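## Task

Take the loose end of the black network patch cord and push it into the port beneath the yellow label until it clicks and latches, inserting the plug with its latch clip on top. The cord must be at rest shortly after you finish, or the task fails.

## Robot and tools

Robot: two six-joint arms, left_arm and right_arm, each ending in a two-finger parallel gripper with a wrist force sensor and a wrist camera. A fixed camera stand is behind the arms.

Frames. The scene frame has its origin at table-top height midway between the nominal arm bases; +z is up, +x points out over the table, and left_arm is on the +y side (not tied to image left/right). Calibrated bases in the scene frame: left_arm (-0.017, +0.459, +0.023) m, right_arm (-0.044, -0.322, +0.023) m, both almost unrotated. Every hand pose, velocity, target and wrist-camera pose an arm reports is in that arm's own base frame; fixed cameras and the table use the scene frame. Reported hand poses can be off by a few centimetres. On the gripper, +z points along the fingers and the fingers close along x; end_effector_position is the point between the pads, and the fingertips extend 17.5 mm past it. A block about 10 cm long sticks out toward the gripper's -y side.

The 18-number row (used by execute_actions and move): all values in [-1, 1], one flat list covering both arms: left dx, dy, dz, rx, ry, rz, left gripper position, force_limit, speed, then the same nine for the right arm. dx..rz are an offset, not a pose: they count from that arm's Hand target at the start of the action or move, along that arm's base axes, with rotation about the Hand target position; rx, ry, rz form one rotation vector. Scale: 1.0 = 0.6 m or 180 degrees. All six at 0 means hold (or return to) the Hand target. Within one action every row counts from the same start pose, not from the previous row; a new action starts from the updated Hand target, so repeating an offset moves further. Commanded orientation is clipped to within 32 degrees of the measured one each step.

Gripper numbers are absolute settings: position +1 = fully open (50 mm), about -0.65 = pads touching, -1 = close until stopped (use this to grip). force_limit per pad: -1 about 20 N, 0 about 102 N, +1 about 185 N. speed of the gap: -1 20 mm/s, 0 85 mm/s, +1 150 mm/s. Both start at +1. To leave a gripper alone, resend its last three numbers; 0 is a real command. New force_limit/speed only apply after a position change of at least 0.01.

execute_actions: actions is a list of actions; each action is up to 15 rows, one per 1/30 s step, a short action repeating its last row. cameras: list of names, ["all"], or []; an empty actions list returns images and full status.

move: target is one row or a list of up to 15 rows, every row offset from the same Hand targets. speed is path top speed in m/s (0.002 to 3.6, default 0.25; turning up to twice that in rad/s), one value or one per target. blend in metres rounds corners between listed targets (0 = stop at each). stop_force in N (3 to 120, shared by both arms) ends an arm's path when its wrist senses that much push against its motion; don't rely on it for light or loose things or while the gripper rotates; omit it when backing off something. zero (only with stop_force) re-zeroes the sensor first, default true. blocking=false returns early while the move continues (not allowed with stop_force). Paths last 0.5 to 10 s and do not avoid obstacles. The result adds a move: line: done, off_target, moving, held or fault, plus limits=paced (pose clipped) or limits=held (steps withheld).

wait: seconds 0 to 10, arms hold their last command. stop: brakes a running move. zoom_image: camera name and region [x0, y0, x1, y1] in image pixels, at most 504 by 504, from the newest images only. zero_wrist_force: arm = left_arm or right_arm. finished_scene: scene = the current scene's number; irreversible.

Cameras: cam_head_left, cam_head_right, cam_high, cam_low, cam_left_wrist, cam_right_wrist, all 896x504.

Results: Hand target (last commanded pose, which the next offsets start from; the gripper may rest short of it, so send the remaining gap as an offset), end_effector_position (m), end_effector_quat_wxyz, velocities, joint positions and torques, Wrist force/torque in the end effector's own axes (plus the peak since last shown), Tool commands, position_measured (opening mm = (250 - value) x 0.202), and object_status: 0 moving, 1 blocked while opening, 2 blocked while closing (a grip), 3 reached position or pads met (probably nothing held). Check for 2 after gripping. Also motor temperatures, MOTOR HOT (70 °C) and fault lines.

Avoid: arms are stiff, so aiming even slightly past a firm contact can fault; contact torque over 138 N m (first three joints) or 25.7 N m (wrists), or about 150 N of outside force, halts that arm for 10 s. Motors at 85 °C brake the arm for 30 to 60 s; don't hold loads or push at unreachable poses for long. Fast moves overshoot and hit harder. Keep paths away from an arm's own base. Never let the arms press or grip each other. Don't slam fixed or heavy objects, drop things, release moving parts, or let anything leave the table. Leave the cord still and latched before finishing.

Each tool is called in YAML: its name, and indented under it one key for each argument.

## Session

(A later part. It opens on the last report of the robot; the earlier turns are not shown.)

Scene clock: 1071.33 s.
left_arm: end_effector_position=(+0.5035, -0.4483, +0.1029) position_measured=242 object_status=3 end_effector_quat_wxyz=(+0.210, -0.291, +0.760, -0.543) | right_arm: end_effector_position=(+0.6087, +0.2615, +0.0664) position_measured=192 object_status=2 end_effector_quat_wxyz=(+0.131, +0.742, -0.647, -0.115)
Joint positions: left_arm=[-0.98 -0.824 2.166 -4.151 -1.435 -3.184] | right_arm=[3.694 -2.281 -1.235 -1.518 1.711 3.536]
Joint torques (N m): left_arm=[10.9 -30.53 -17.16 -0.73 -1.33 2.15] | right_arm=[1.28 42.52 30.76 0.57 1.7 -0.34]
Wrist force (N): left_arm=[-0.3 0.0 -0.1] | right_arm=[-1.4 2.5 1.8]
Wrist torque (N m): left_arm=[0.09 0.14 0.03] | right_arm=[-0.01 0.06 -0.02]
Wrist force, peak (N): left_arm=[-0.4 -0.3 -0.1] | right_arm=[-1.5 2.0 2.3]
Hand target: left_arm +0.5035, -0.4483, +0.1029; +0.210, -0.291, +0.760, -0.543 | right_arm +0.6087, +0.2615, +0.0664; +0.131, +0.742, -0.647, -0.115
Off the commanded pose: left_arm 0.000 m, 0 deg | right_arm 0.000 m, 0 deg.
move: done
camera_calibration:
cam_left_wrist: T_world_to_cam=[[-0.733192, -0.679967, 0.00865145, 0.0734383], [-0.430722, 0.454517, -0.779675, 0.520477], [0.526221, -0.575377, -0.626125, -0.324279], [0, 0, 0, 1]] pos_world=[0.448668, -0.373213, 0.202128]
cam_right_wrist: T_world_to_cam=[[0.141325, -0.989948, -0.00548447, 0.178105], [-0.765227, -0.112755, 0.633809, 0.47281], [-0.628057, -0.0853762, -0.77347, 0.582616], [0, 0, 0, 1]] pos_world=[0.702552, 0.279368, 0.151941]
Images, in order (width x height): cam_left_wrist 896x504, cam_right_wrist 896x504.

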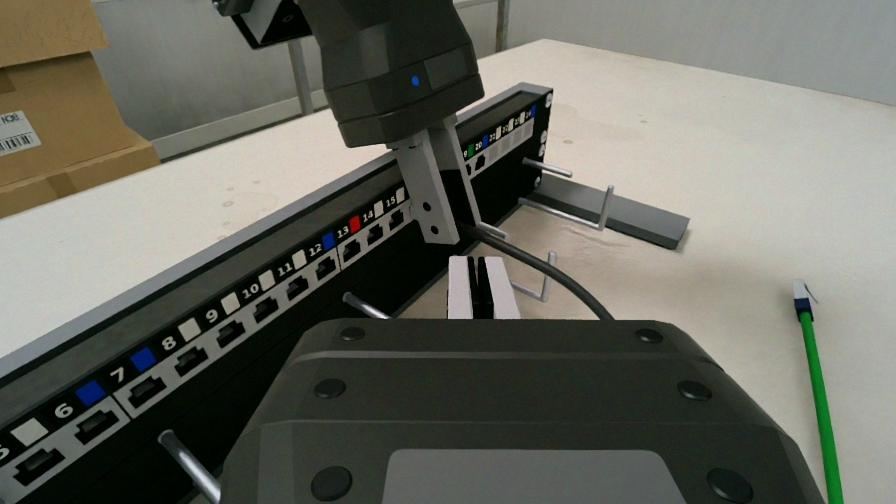

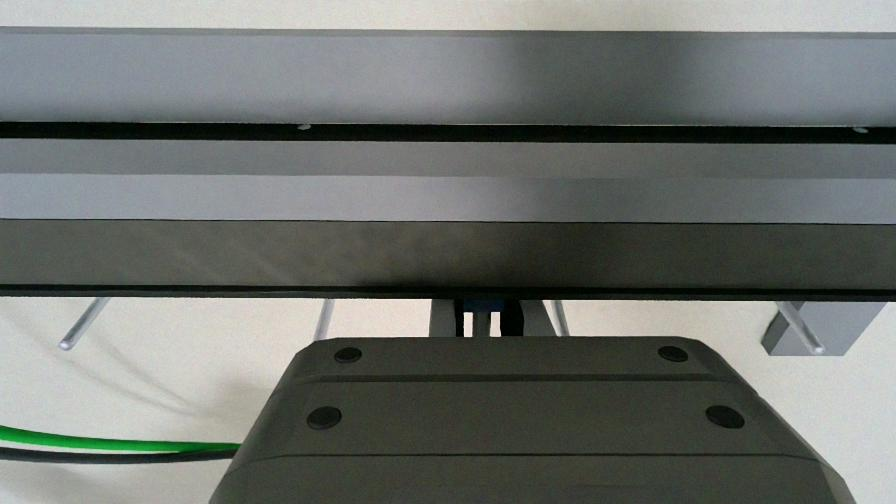

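move:
  target:
    - [0,0,0,0,0,0,-0.6,-0.8,0.5,0.0075,0.00104,0,0,0,0,-1,-0.5,-1]
  speed: 0.006
  stop_force: 20
  cameras: ["cam_left_wrist"]

zoom_image:
  camera: "cam_left_wrist"
  region: [398, 195, 428, 225]

Scene clock: 1086.37 s.
left_arm: end_effector_position=(+0.5035, -0.4483, +0.1029) position_measured=242 object_status=3 end_effector_quat_wxyz=(+0.210, -0.291, +0.760, -0.543) | right_arm: end_effector_position=(+0.6098, +0.2616, +0.0664) position_measured=192 object_status=2 end_effector_quat_wxyz=(+0.131, +0.742, -0.647, -0.115)
Joint positions: left_arm=[-0.98 -0.824 2.166 -4.151 -1.435 -3.184] | right_arm=[3.694 -2.283 -1.231 -1.521 1.711 3.535]
Joint torques (N m): left_arm=[10.95 -30.58 -16.8 -0.78 -1.32 1.92] | right_arm=[6.93 56.01 18.37 7.17 -0.56 1.54]
Wrist force (N): left_arm=[-0.3 -0.3 -0.2] | right_arm=[-3.1 15.1 2.6]
Wrist torque (N m): left_arm=[0.06 0.13 0.03] | right_arm=[0.28 0.12 0.07]
Wrist force, peak (N): left_arm=[-0.6 0.1 -0.3] | right_arm=[0.0 24.3 6.3]
Hand target: left_arm +0.5035, -0.4483, +0.1029; +0.210, -0.291, +0.760, -0.543 | right_arm +0.6098, +0.2617, +0.0664; +0.131, +0.742, -0.647, -0.115 (not the last commanded pose)
Off the commanded pose: left_arm 0.000 m, 0 deg | right_arm 0.003 m, 0 deg.
move: contact (right_arm)
camera_calibration:
cam_left_wrist: T_world_to_cam=[[-0.733192, -0.679967, 0.00865145, 0.0734383], [-0.430722, 0.454517, -0.779675, 0.520477], [0.526221, -0.575377, -0.626125, -0.324279], [0, 0, 0, 1]] pos_world=[0.448668, -0.373213, 0.202128]
Images, in order (width x height): cam_left_wrist 896x504.

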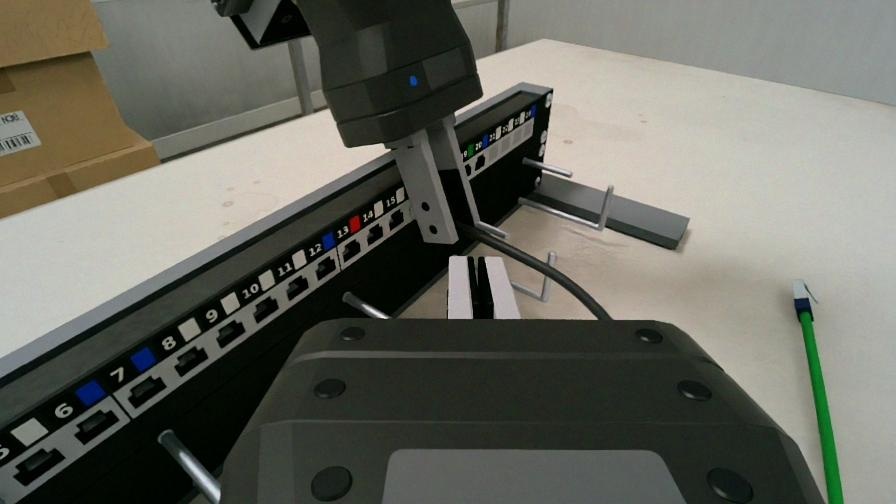

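Scaled by 16.800 from the camera's 896x504 image, which has a finer 1280x720 frame.

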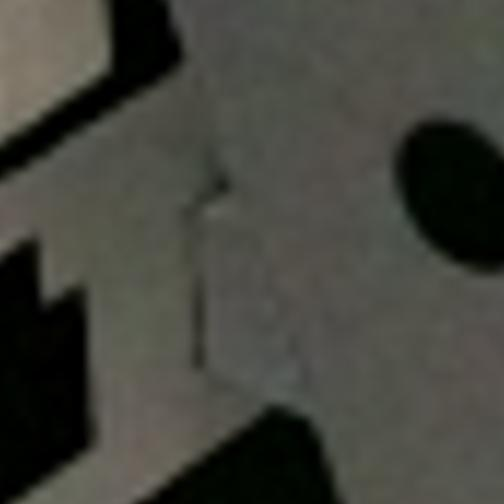

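move:
  target:
    - [0,0,0,0,0,0,-0.6,-0.8,0.5,-0.0066,-0.0009,0,0,0,0,-1,-0.5,-1]
  speed: 0.005
  stop_force: 30
  cameras: ["cam_left_wrist"]

zoom_image:
  camera: "cam_left_wrist"
  region: [398, 195, 428, 225]

Scene clock: 1100.17 s.
left_arm: end_effector_position=(+0.5035, -0.4483, +0.1029) position_measured=242 object_status=3 end_effector_quat_wxyz=(+0.210, -0.291, +0.760, -0.543) | right_arm: end_effector_position=(+0.6058, +0.2611, +0.0664) position_measured=192 object_status=2 end_effector_quat_wxyz=(+0.131, +0.742, -0.647, -0.115)
Joint positions: left_arm=[-0.98 -0.824 2.166 -4.151 -1.435 -3.184] | right_arm=[3.696 -2.274 -1.247 -1.513 1.711 3.537]
Joint torques (N m): left_arm=[11.25 -30.91 -16.57 -0.86 -1.4 2.02] | right_arm=[3.37 45.07 30.78 1.4 1.61 0.3]
Wrist force (N): left_arm=[-0.3 0.1 -0.1] | right_arm=[-1.4 0.3 2.2]
Wrist torque (N m): left_arm=[0.11 0.13 0.02] | right_arm=[-0.12 0.16 -0.01]
Wrist force, peak (N): left_arm=[-0.5 -0.5 -0.2] | right_arm=[-2.8 15.3 3.0]
Hand target: left_arm +0.5035, -0.4483, +0.1029; +0.210, -0.291, +0.760, -0.543 | right_arm +0.6058, +0.2611, +0.0664; +0.131, +0.742, -0.647, -0.115
Off the commanded pose: left_arm 0.000 m, 0 deg | right_arm 0.000 m, 0 deg.
move: done
camera_calibration:
cam_left_wrist: T_world_to_cam=[[-0.733192, -0.679967, 0.00865145, 0.0734383], [-0.430722, 0.454517, -0.779675, 0.520477], [0.526221, -0.575377, -0.626125, -0.324279], [0, 0, 0, 1]] pos_world=[0.448668, -0.373213, 0.202128]
Images, in order (width x height): cam_left_wrist 896x504.

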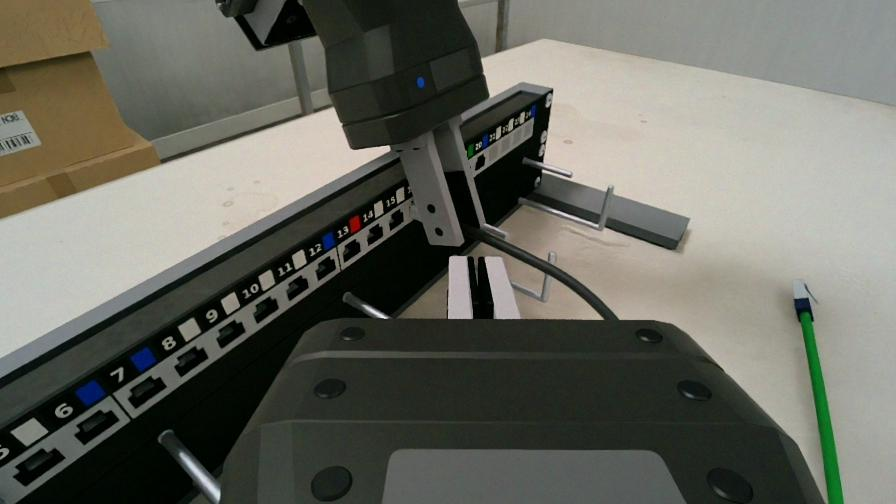

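Scaled by 16.800 from the camera's 896x504 image, which has a finer 1280x720 frame.

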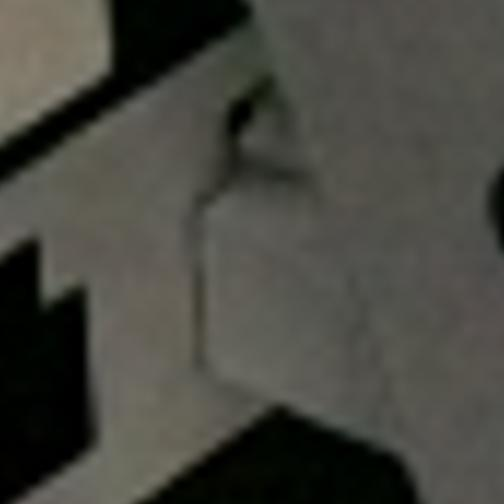

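move:
  target:
    - [0,0,0,0,0,0,-0.6,-0.8,0.5,0.00008,0.0002,0.0005,0,0,0,-1,-0.5,-1]
    - [0,0,0,0,0,0,-0.6,-0.8,0.5,0.0107,0.00173,0.0005,0,0,0,-1,-0.5,-1]
  speed: 0.008
  stop_force: 30
  cameras: ["cam_left_wrist"]

zoom_image:
  camera: "cam_left_wrist"
  region: [398, 195, 428, 225]

Scene clock: 1134.87 s.
left_arm: end_effector_position=(+0.5035, -0.4483, +0.1029) position_measured=242 object_status=3 end_effector_quat_wxyz=(+0.210, -0.291, +0.760, -0.543) | right_arm: end_effector_position=(+0.6110, +0.2620, +0.0667) position_measured=192 object_status=2 end_effector_quat_wxyz=(+0.131, +0.742, -0.647, -0.115)
Joint positions: left_arm=[-0.98 -0.824 2.166 -4.151 -1.435 -3.184] | right_arm=[3.693 -2.286 -1.225 -1.524 1.711 3.534]
Joint torques (N m): left_arm=[10.82 -31.12 -16.39 -0.95 -1.28 2.04] | right_arm=[7.01 57.49 20.8 5.36 -4.73 1.76]
Wrist force (N): left_arm=[0.0 0.2 -0.2] | right_arm=[-3.0 19.7 5.6]
Wrist torque (N m): left_arm=[0.13 0.09 0.03] | right_arm=[0.35 0.16 0.21]
Wrist force, peak (N): left_arm=[-0.5 -0.5 0.0] | right_arm=[-0.8 30.3 10.2]
Hand target: left_arm +0.5035, -0.4483, +0.1029; +0.210, -0.291, +0.760, -0.543 | right_arm +0.6110, +0.2620, +0.0667; +0.131, +0.742, -0.647, -0.115 (not the last commanded pose)
Off the commanded pose: left_arm 0.000 m, 0 deg | right_arm 0.001 m, 0 deg.
move: contact (right_arm); path passed 1 of 2 targets
camera_calibration:
cam_left_wrist: T_world_to_cam=[[-0.733192, -0.679967, 0.00865145, 0.0734383], [-0.430722, 0.454517, -0.779675, 0.520477], [0.526221, -0.575377, -0.626125, -0.324279], [0, 0, 0, 1]] pos_world=[0.448668, -0.373213, 0.202128]
Images, in order (width x height): cam_left_wrist 896x504.

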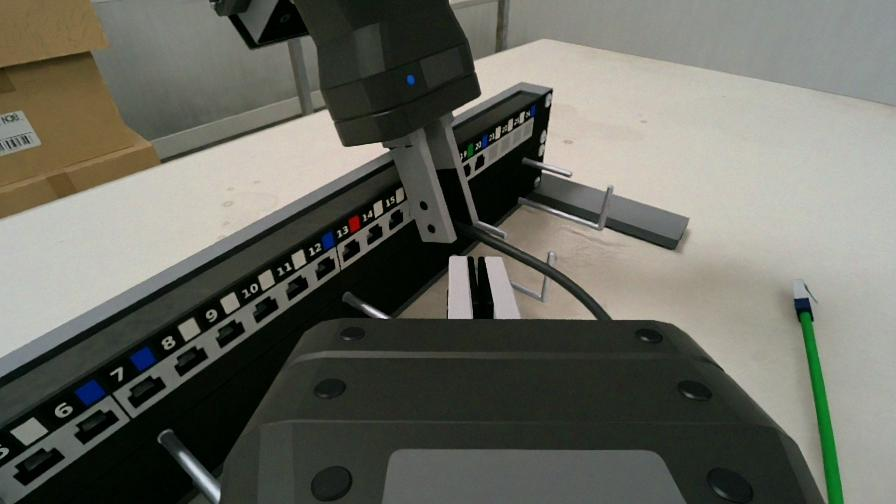

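Scaled by 16.800 from the camera's 896x504 image, which has a finer 1280x720 frame.

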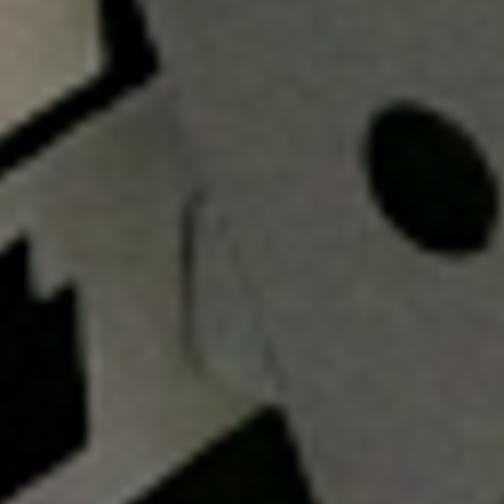

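move:
  target:
    - [0,0,0,0,0,0,-0.6,-0.8,0.5,-0.00743,-0.00103,0,0,0,0,-1,-0.5,-1]
  speed: 0.005
  stop_force: 30
  cameras: ["cam_left_wrist"]

zoom_image:
  camera: "cam_left_wrist"
  region: [398, 195, 428, 225]

Scene clock: 1145.30 s.
left_arm: end_effector_position=(+0.5035, -0.4483, +0.1029) position_measured=242 object_status=3 end_effector_quat_wxyz=(+0.210, -0.291, +0.760, -0.543) | right_arm: end_effector_position=(+0.6098, +0.2618, +0.0667) position_measured=192 object_status=2 end_effector_quat_wxyz=(+0.131, +0.742, -0.647, -0.115)
Joint positions: left_arm=[-0.98 -0.824 2.166 -4.151 -1.435 -3.184] | right_arm=[3.694 -2.283 -1.23 -1.521 1.711 3.535]
Joint torques (N m): left_arm=[10.51 -31.23 -16.4 -0.89 -1.36 1.95] | right_arm=[-3.57 42.39 28.91 -1.36 0.03 -1.84]
Wrist force (N): left_arm=[-0.5 0.1 0.0] | right_arm=[0.6 -6.4 -0.6]
Wrist torque (N m): left_arm=[0.11 0.16 0.03] | right_arm=[-0.38 0.09 0.11]
Wrist force, peak (N): left_arm=[-0.6 -0.3 0.2] | right_arm=[-3.0 19.9 6.1]
Hand target: left_arm +0.5035, -0.4483, +0.1029; +0.210, -0.291, +0.760, -0.543 | right_arm +0.6098, +0.2617, +0.0667; +0.131, +0.742, -0.647, -0.115 (not the last commanded pose)
Off the commanded pose: left_arm 0.000 m, 0 deg | right_arm 0.003 m, 0 deg.
move: contact (right_arm)
camera_calibration:
cam_left_wrist: T_world_to_cam=[[-0.733192, -0.679967, 0.00865145, 0.0734383], [-0.430722, 0.454517, -0.779675, 0.520477], [0.526221, -0.575377, -0.626125, -0.324279], [0, 0, 0, 1]] pos_world=[0.448668, -0.373213, 0.202128]
Images, in order (width x height): cam_left_wrist 896x504.

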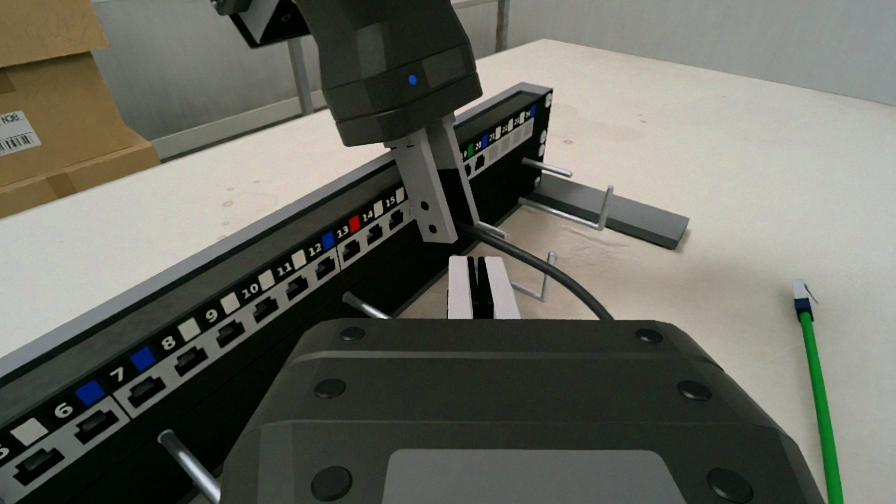

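Scaled by 16.800 from the camera's 896x504 image, which has a finer 1280x720 frame.

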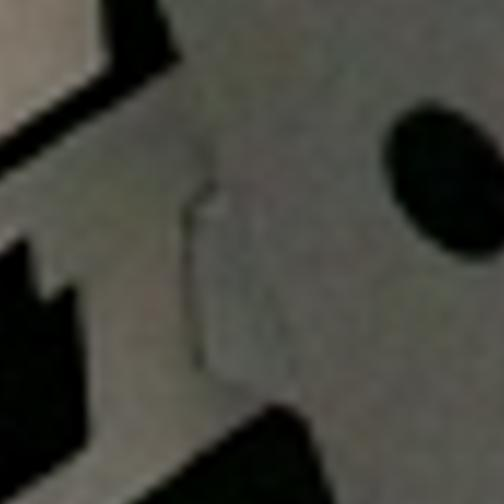

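move:
  target:
    - [0,0,0,0,0,0,-0.6,-0.8,0.5,-0.0066,-0.00092,0,0,0,0,-1,-0.5,-1]
  speed: 0.004
  stop_force: 18
  cameras: ["cam_left_wrist"]

zoom_image:
  camera: "cam_left_wrist"
  region: [398, 195, 428, 225]

Scene clock: 1155.80 s.
left_arm: end_effector_position=(+0.5035, -0.4483, +0.1029) position_measured=242 object_status=3 end_effector_quat_wxyz=(+0.210, -0.291, +0.760, -0.543) | right_arm: end_effector_position=(+0.6093, +0.2616, +0.0667) position_measured=192 object_status=2 end_effector_quat_wxyz=(+0.131, +0.742, -0.647, -0.115)
Joint positions: left_arm=[-0.98 -0.824 2.166 -4.151 -1.435 -3.184] | right_arm=[3.694 -2.282 -1.233 -1.52 1.711 3.535]
Joint torques (N m): left_arm=[10.79 -31.12 -16.44 -0.85 -1.33 1.91] | right_arm=[-3.06 40.97 23.2 -4.82 0.21 -1.79]
Wrist force (N): left_arm=[-0.5 -0.3 0.0] | right_arm=[-1.2 -20.0 -6.0]
Wrist torque (N m): left_arm=[0.04 0.17 0.03] | right_arm=[-0.74 0.08 0.06]
Wrist force, peak (N): left_arm=[-0.2 -0.4 -0.4] | right_arm=[-3.4 -25.7 -8.5]
Hand target: left_arm +0.5035, -0.4483, +0.1029; +0.210, -0.291, +0.760, -0.543 | right_arm +0.6094, +0.2616, +0.0667; +0.131, +0.742, -0.647, -0.115 (not the last commanded pose)
Off the commanded pose: left_arm 0.000 m, 0 deg | right_arm 0.003 m, 0 deg.
move: contact (right_arm)
camera_calibration:
cam_left_wrist: T_world_to_cam=[[-0.733192, -0.679967, 0.00865145, 0.0734383], [-0.430722, 0.454517, -0.779675, 0.520477], [0.526221, -0.575377, -0.626125, -0.324279], [0, 0, 0, 1]] pos_world=[0.448668, -0.373213, 0.202128]
Images, in order (width x height): cam_left_wrist 896x504.

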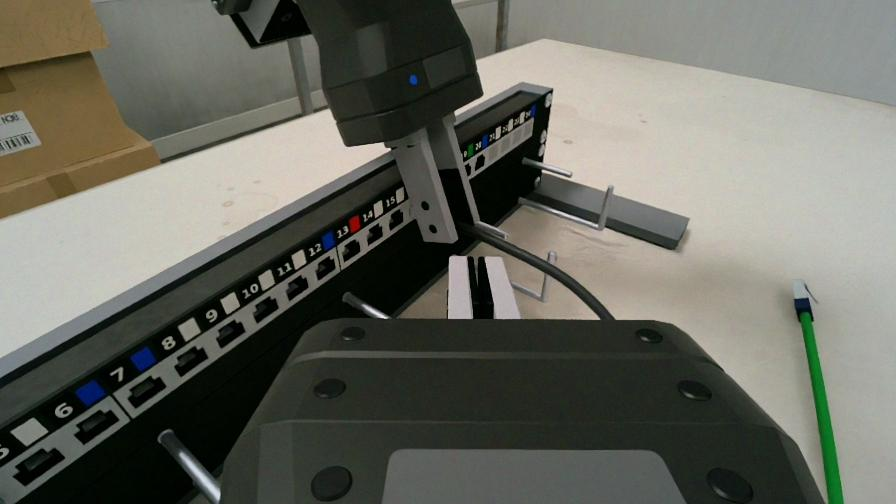

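Scaled by 16.800 from the camera's 896x504 image, which has a finer 1280x720 frame.

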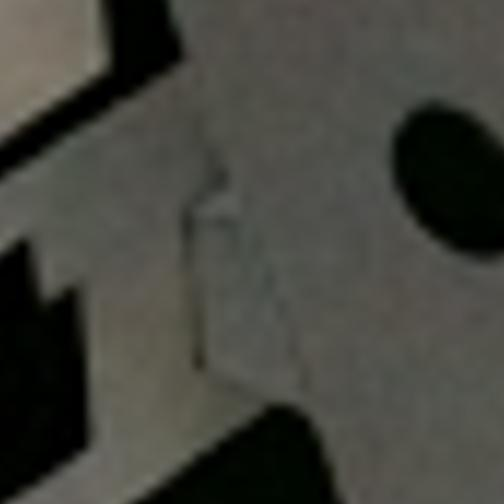

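move:
  target:
    - [0,0,0,0,0,0,-0.6,-0.8,0.5,0.0013,0.00018,0,0,0,0,-1,-0.5,-1]
  speed: 0.004

Scene clock: 1170.70 s.
left_arm: end_effector_position=(+0.5035, -0.4483, +0.1029) position_measured=242 object_status=3 end_effector_quat_wxyz=(+0.210, -0.291, +0.760, -0.543) | right_arm: end_effector_position=(+0.6101, +0.2617, +0.0667) position_measured=192 object_status=2 end_effector_quat_wxyz=(+0.131, +0.742, -0.647, -0.115)
Joint positions: left_arm=[-0.98 -0.824 2.166 -4.151 -1.435 -3.184] | right_arm=[3.694 -2.284 -1.229 -1.522 1.711 3.535]
Joint torques (N m): left_arm=[10.8 -31.25 -16.15 -0.91 -1.3 1.9] | right_arm=[-8.5 46.62 29.39 1.7 -2.01 -2.2]
Wrist force (N): left_arm=[-0.4 0.0 -0.1] | right_arm=[-1.5 4.0 2.7]
Wrist torque (N m): left_arm=[0.07 0.15 0.03] | right_arm=[-0.07 0.02 0.11]
Wrist force, peak (N): left_arm=[-0.4 -0.5 0.2] | right_arm=[-1.3 -20.3 -6.0]
Hand target: left_arm +0.5035, -0.4483, +0.1029; +0.210, -0.291, +0.760, -0.543 | right_arm +0.6101, +0.2617, +0.0667; +0.131, +0.742, -0.647, -0.115
Off the commanded pose: left_arm 0.000 m, 0 deg | right_arm 0.000 m, 0 deg.
move: done

move:
  target:
    - [0,0,0,0,0,0,-0.6,-0.8,0.5,0,0,0,0,0,0,0.0,-0.5,-1]
  speed: 0.02

move:
  target:
    - [0,0,0,0,0,0,-0.6,-0.8,0.5,-0.005,-0.0007,0,0,0,0,0.0,-0.5,-1]
    - [0,0,0,0,0,0,-0.6,-0.8,0.5,-0.005,-0.0007,0.2,0,0,0,0.0,-0.5,-1]
  speed: 0.08
  cameras: ["cam_left_wrist","cam_right_wrist","cam_head_left"]

zoom_image:
  camera: "cam_left_wrist"
  region: [380, 170, 480, 260]

Scene clock: 1189.37 s.
left_arm: end_effector_position=(+0.5035, -0.4483, +0.1029) position_measured=242 object_status=3 end_effector_quat_wxyz=(+0.210, -0.291, +0.760, -0.543) | right_arm: end_effector_position=(+0.6101, +0.2617, +0.0667) position_measured=152 object_status=3 end_effector_quat_wxyz=(+0.131, +0.742, -0.647, -0.115)
Joint positions: left_arm=[-0.98 -0.824 2.166 -4.151 -1.435 -3.184] | right_arm=[3.694 -2.284 -1.229 -1.522 1.71 3.535]
Joint torques (N m): left_arm=[10.63 -32.38 -15.47 -0.93 -1.41 1.81] | right_arm=[-4.76 53.36 18.45 4.29 -2.34 0.56]
Wrist force (N): left_arm=[-0.2 -0.2 0.3] | right_arm=[-0.9 -0.3 1.7]
Wrist torque (N m): left_arm=[0.05 0.11 0.03] | right_arm=[-0.17 0.05 0.10]
Wrist force, peak (N): left_arm=[-0.7 -0.1 -0.1] | right_arm=[-1.9 4.2 3.0]
Hand target: left_arm +0.5035, -0.4483, +0.1029; +0.210, -0.291, +0.760, -0.543 | right_arm +0.6101, +0.2617, +0.0667; +0.131, +0.742, -0.647, -0.115
Off the commanded pose: left_arm 0.000 m, 0 deg | right_arm 0.000 m, 0 deg.
move: done

Scene clock: 1191.73 s.
left_arm: end_effector_position=(+0.5035, -0.4483, +0.1029) position_measured=242 object_status=3 end_effector_quat_wxyz=(+0.210, -0.291, +0.760, -0.543) | right_arm: end_effector_position=(+0.6071, +0.2613, +0.1868) position_measured=152 object_status=3 end_effector_quat_wxyz=(+0.131, +0.742, -0.647, -0.115)
Joint positions: left_arm=[-0.98 -0.824 2.166 -4.151 -1.435 -3.184] | right_arm=[3.695 -2.202 -1.052 -1.78 1.711 3.536]
Joint torques (N m): left_arm=[10.35 -32.19 -15.66 -0.92 -1.34 1.8] | right_arm=[7.69 42.9 16.9 4.93 2.25 0.89]
Wrist force (N): left_arm=[-0.4 -0.2 0.0] | right_arm=[-1.0 -0.9 1.6]
Wrist torque (N m): left_arm=[0.05 0.16 0.03] | right_arm=[-0.25 0.11 -0.01]
Wrist force, peak (N): left_arm=[-0.5 -0.2 -0.1] | right_arm=[-0.6 -1.1 3.5]
Hand target: left_arm +0.5035, -0.4483, +0.1029; +0.210, -0.291, +0.760, -0.543 | right_arm +0.6071, +0.2613, +0.1867; +0.131, +0.742, -0.647, -0.115
Off the commanded pose: left_arm 0.000 m, 0 deg | right_arm 0.000 m, 0 deg.
move: done
camera_calibration:
cam_left_wrist: T_world_to_cam=[[-0.733192, -0.679967, 0.00865145, 0.0734383], [-0.430722, 0.454517, -0.779675, 0.520477], [0.526221, -0.575377, -0.626125, -0.324279], [0, 0, 0, 1]] pos_world=[0.448668, -0.373213, 0.202128]
cam_right_wrist: T_world_to_cam=[[0.14144, -0.989933, -0.00532316, 0.178564], [-0.765214, -0.112741, 0.633827, 0.395287], [-0.628046, -0.0855749, -0.773456, 0.674679], [0, 0, 0, 1]] pos_world=[0.700953, 0.279067, 0.272242]
Images, in order (width x height): cam_head_left 896x504, cam_left_wrist 896x504, cam_right_wrist 896x504.

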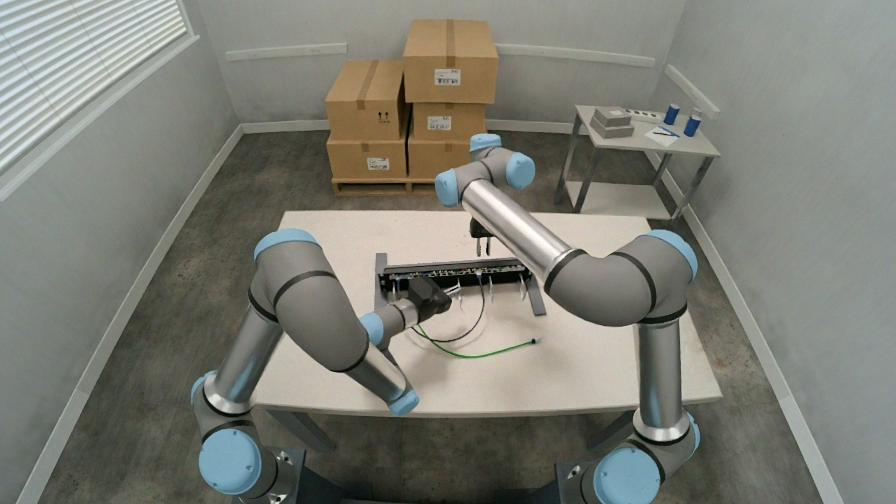

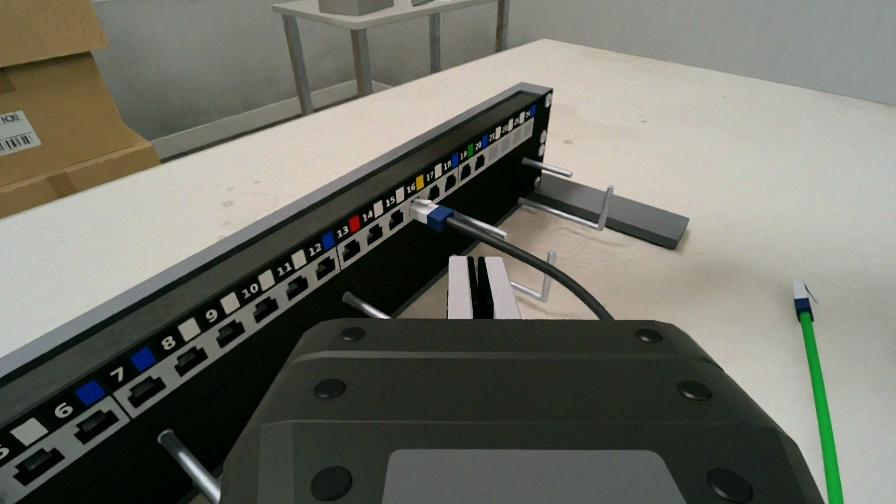

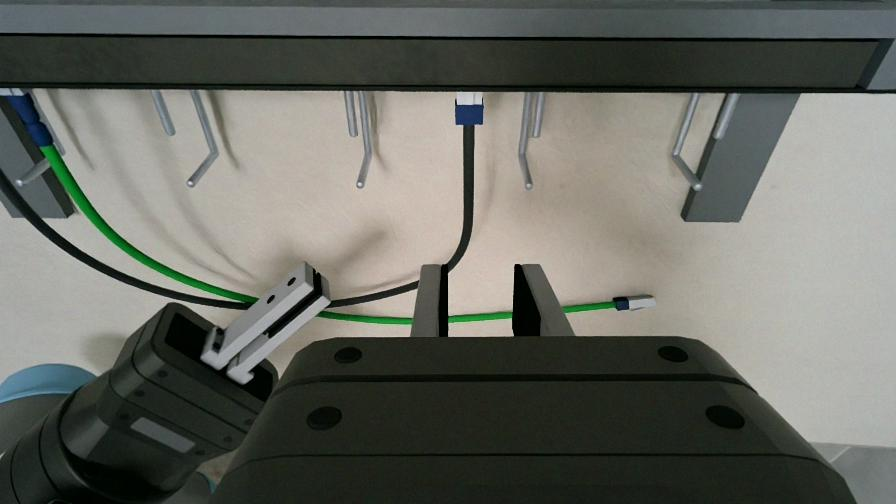

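Scaled by 5.040 from the camera's 896x504 image, which has a finer 1280x720 frame.

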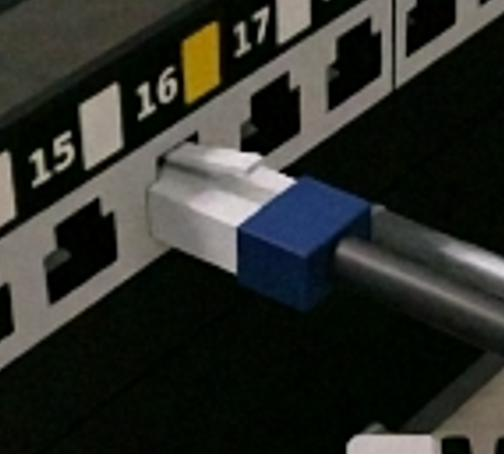

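wait:
  seconds: 1
  cameras: ["cam_left_wrist"]

zoom_image:
  camera: "cam_left_wrist"
  region: [380, 170, 480, 260]

Scene clock: 1200.17 s.
left_arm: end_effector_position=(+0.5035, -0.4483, +0.1029) position_measured=242 object_status=3 end_effector_quat_wxyz=(+0.210, -0.291, +0.760, -0.543) | right_arm: end_effector_position=(+0.6071, +0.2613, +0.1867) position_measured=152 object_status=3 end_effector_quat_wxyz=(+0.131, +0.742, -0.647, -0.115)
Joint positions: left_arm=[-0.98 -0.824 2.166 -4.151 -1.435 -3.184] | right_arm=[3.695 -2.202 -1.052 -1.78 1.711 3.536]
Joint torques (N m): left_arm=[10.12 -32.31 -15.17 -0.97 -1.39 1.83] | right_arm=[2.12 42.77 31.02 1.24 2.61 -1.89]
Wrist force (N): left_arm=[-0.3 -0.2 0.2] | right_arm=[-1.1 -0.6 2.0]
Wrist torque (N m): left_arm=[0.05 0.14 0.02] | right_arm=[-0.21 0.14 -0.01]
Wrist force, peak (N): left_arm=[-0.3 -0.6 -0.3] | right_arm=[-1.0 -0.8 2.2]
Hand target: left_arm +0.5035, -0.4483, +0.1029; +0.210, -0.291, +0.760, -0.543 | right_arm +0.6071, +0.2613, +0.1867; +0.131, +0.742, -0.647, -0.115
Tool commands: left_gripper/position=-0.6 left_gripper/force_limit=-0.8 left_gripper/speed=+0.5 right_gripper/position=+0.0 right_gripper/force_limit=-0.5 right_gripper/speed=-1.0
Off the commanded pose: left_arm 0.000 m, 0 deg | right_arm 0.000 m, 0 deg.
wait: 1.00 s; at rest from the start
camera_calibration:
cam_left_wrist: T_world_to_cam=[[-0.733192, -0.679967, 0.00865145, 0.0734383], [-0.430722, 0.454517, -0.779675, 0.520477], [0.526221, -0.575377, -0.626125, -0.324279], [0, 0, 0, 1]] pos_world=[0.448668, -0.373213, 0.202128]
Images, in order (width x height): cam_left_wrist 896x504.

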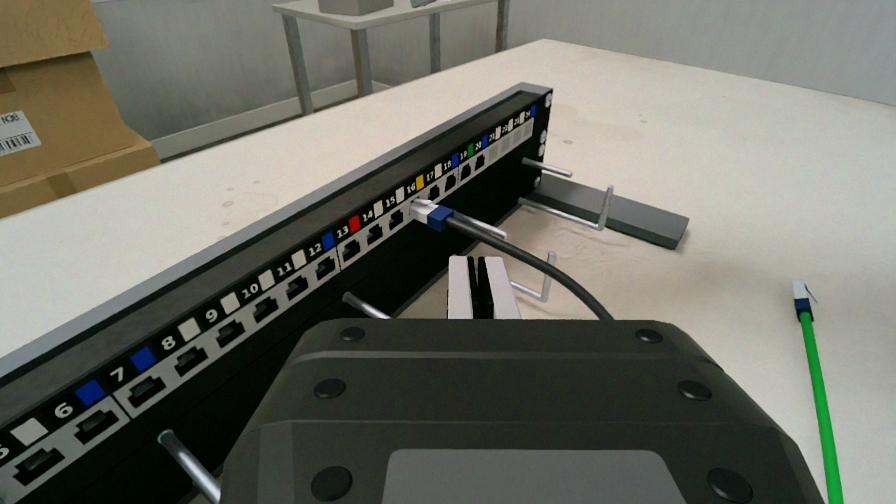

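Scaled by 5.040 from the camera's 896x504 image, which has a finer 1280x720 frame.

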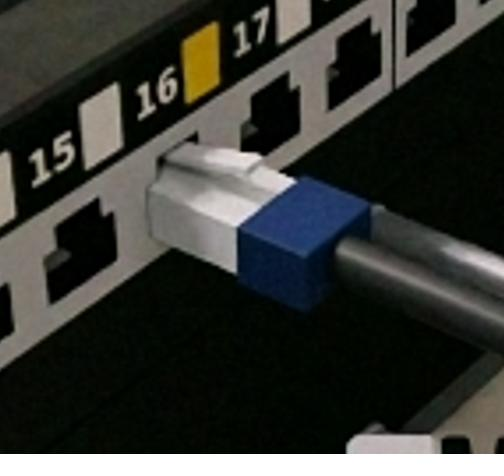

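finished_scene:
  scene: 2

The scene is finished: the task was done.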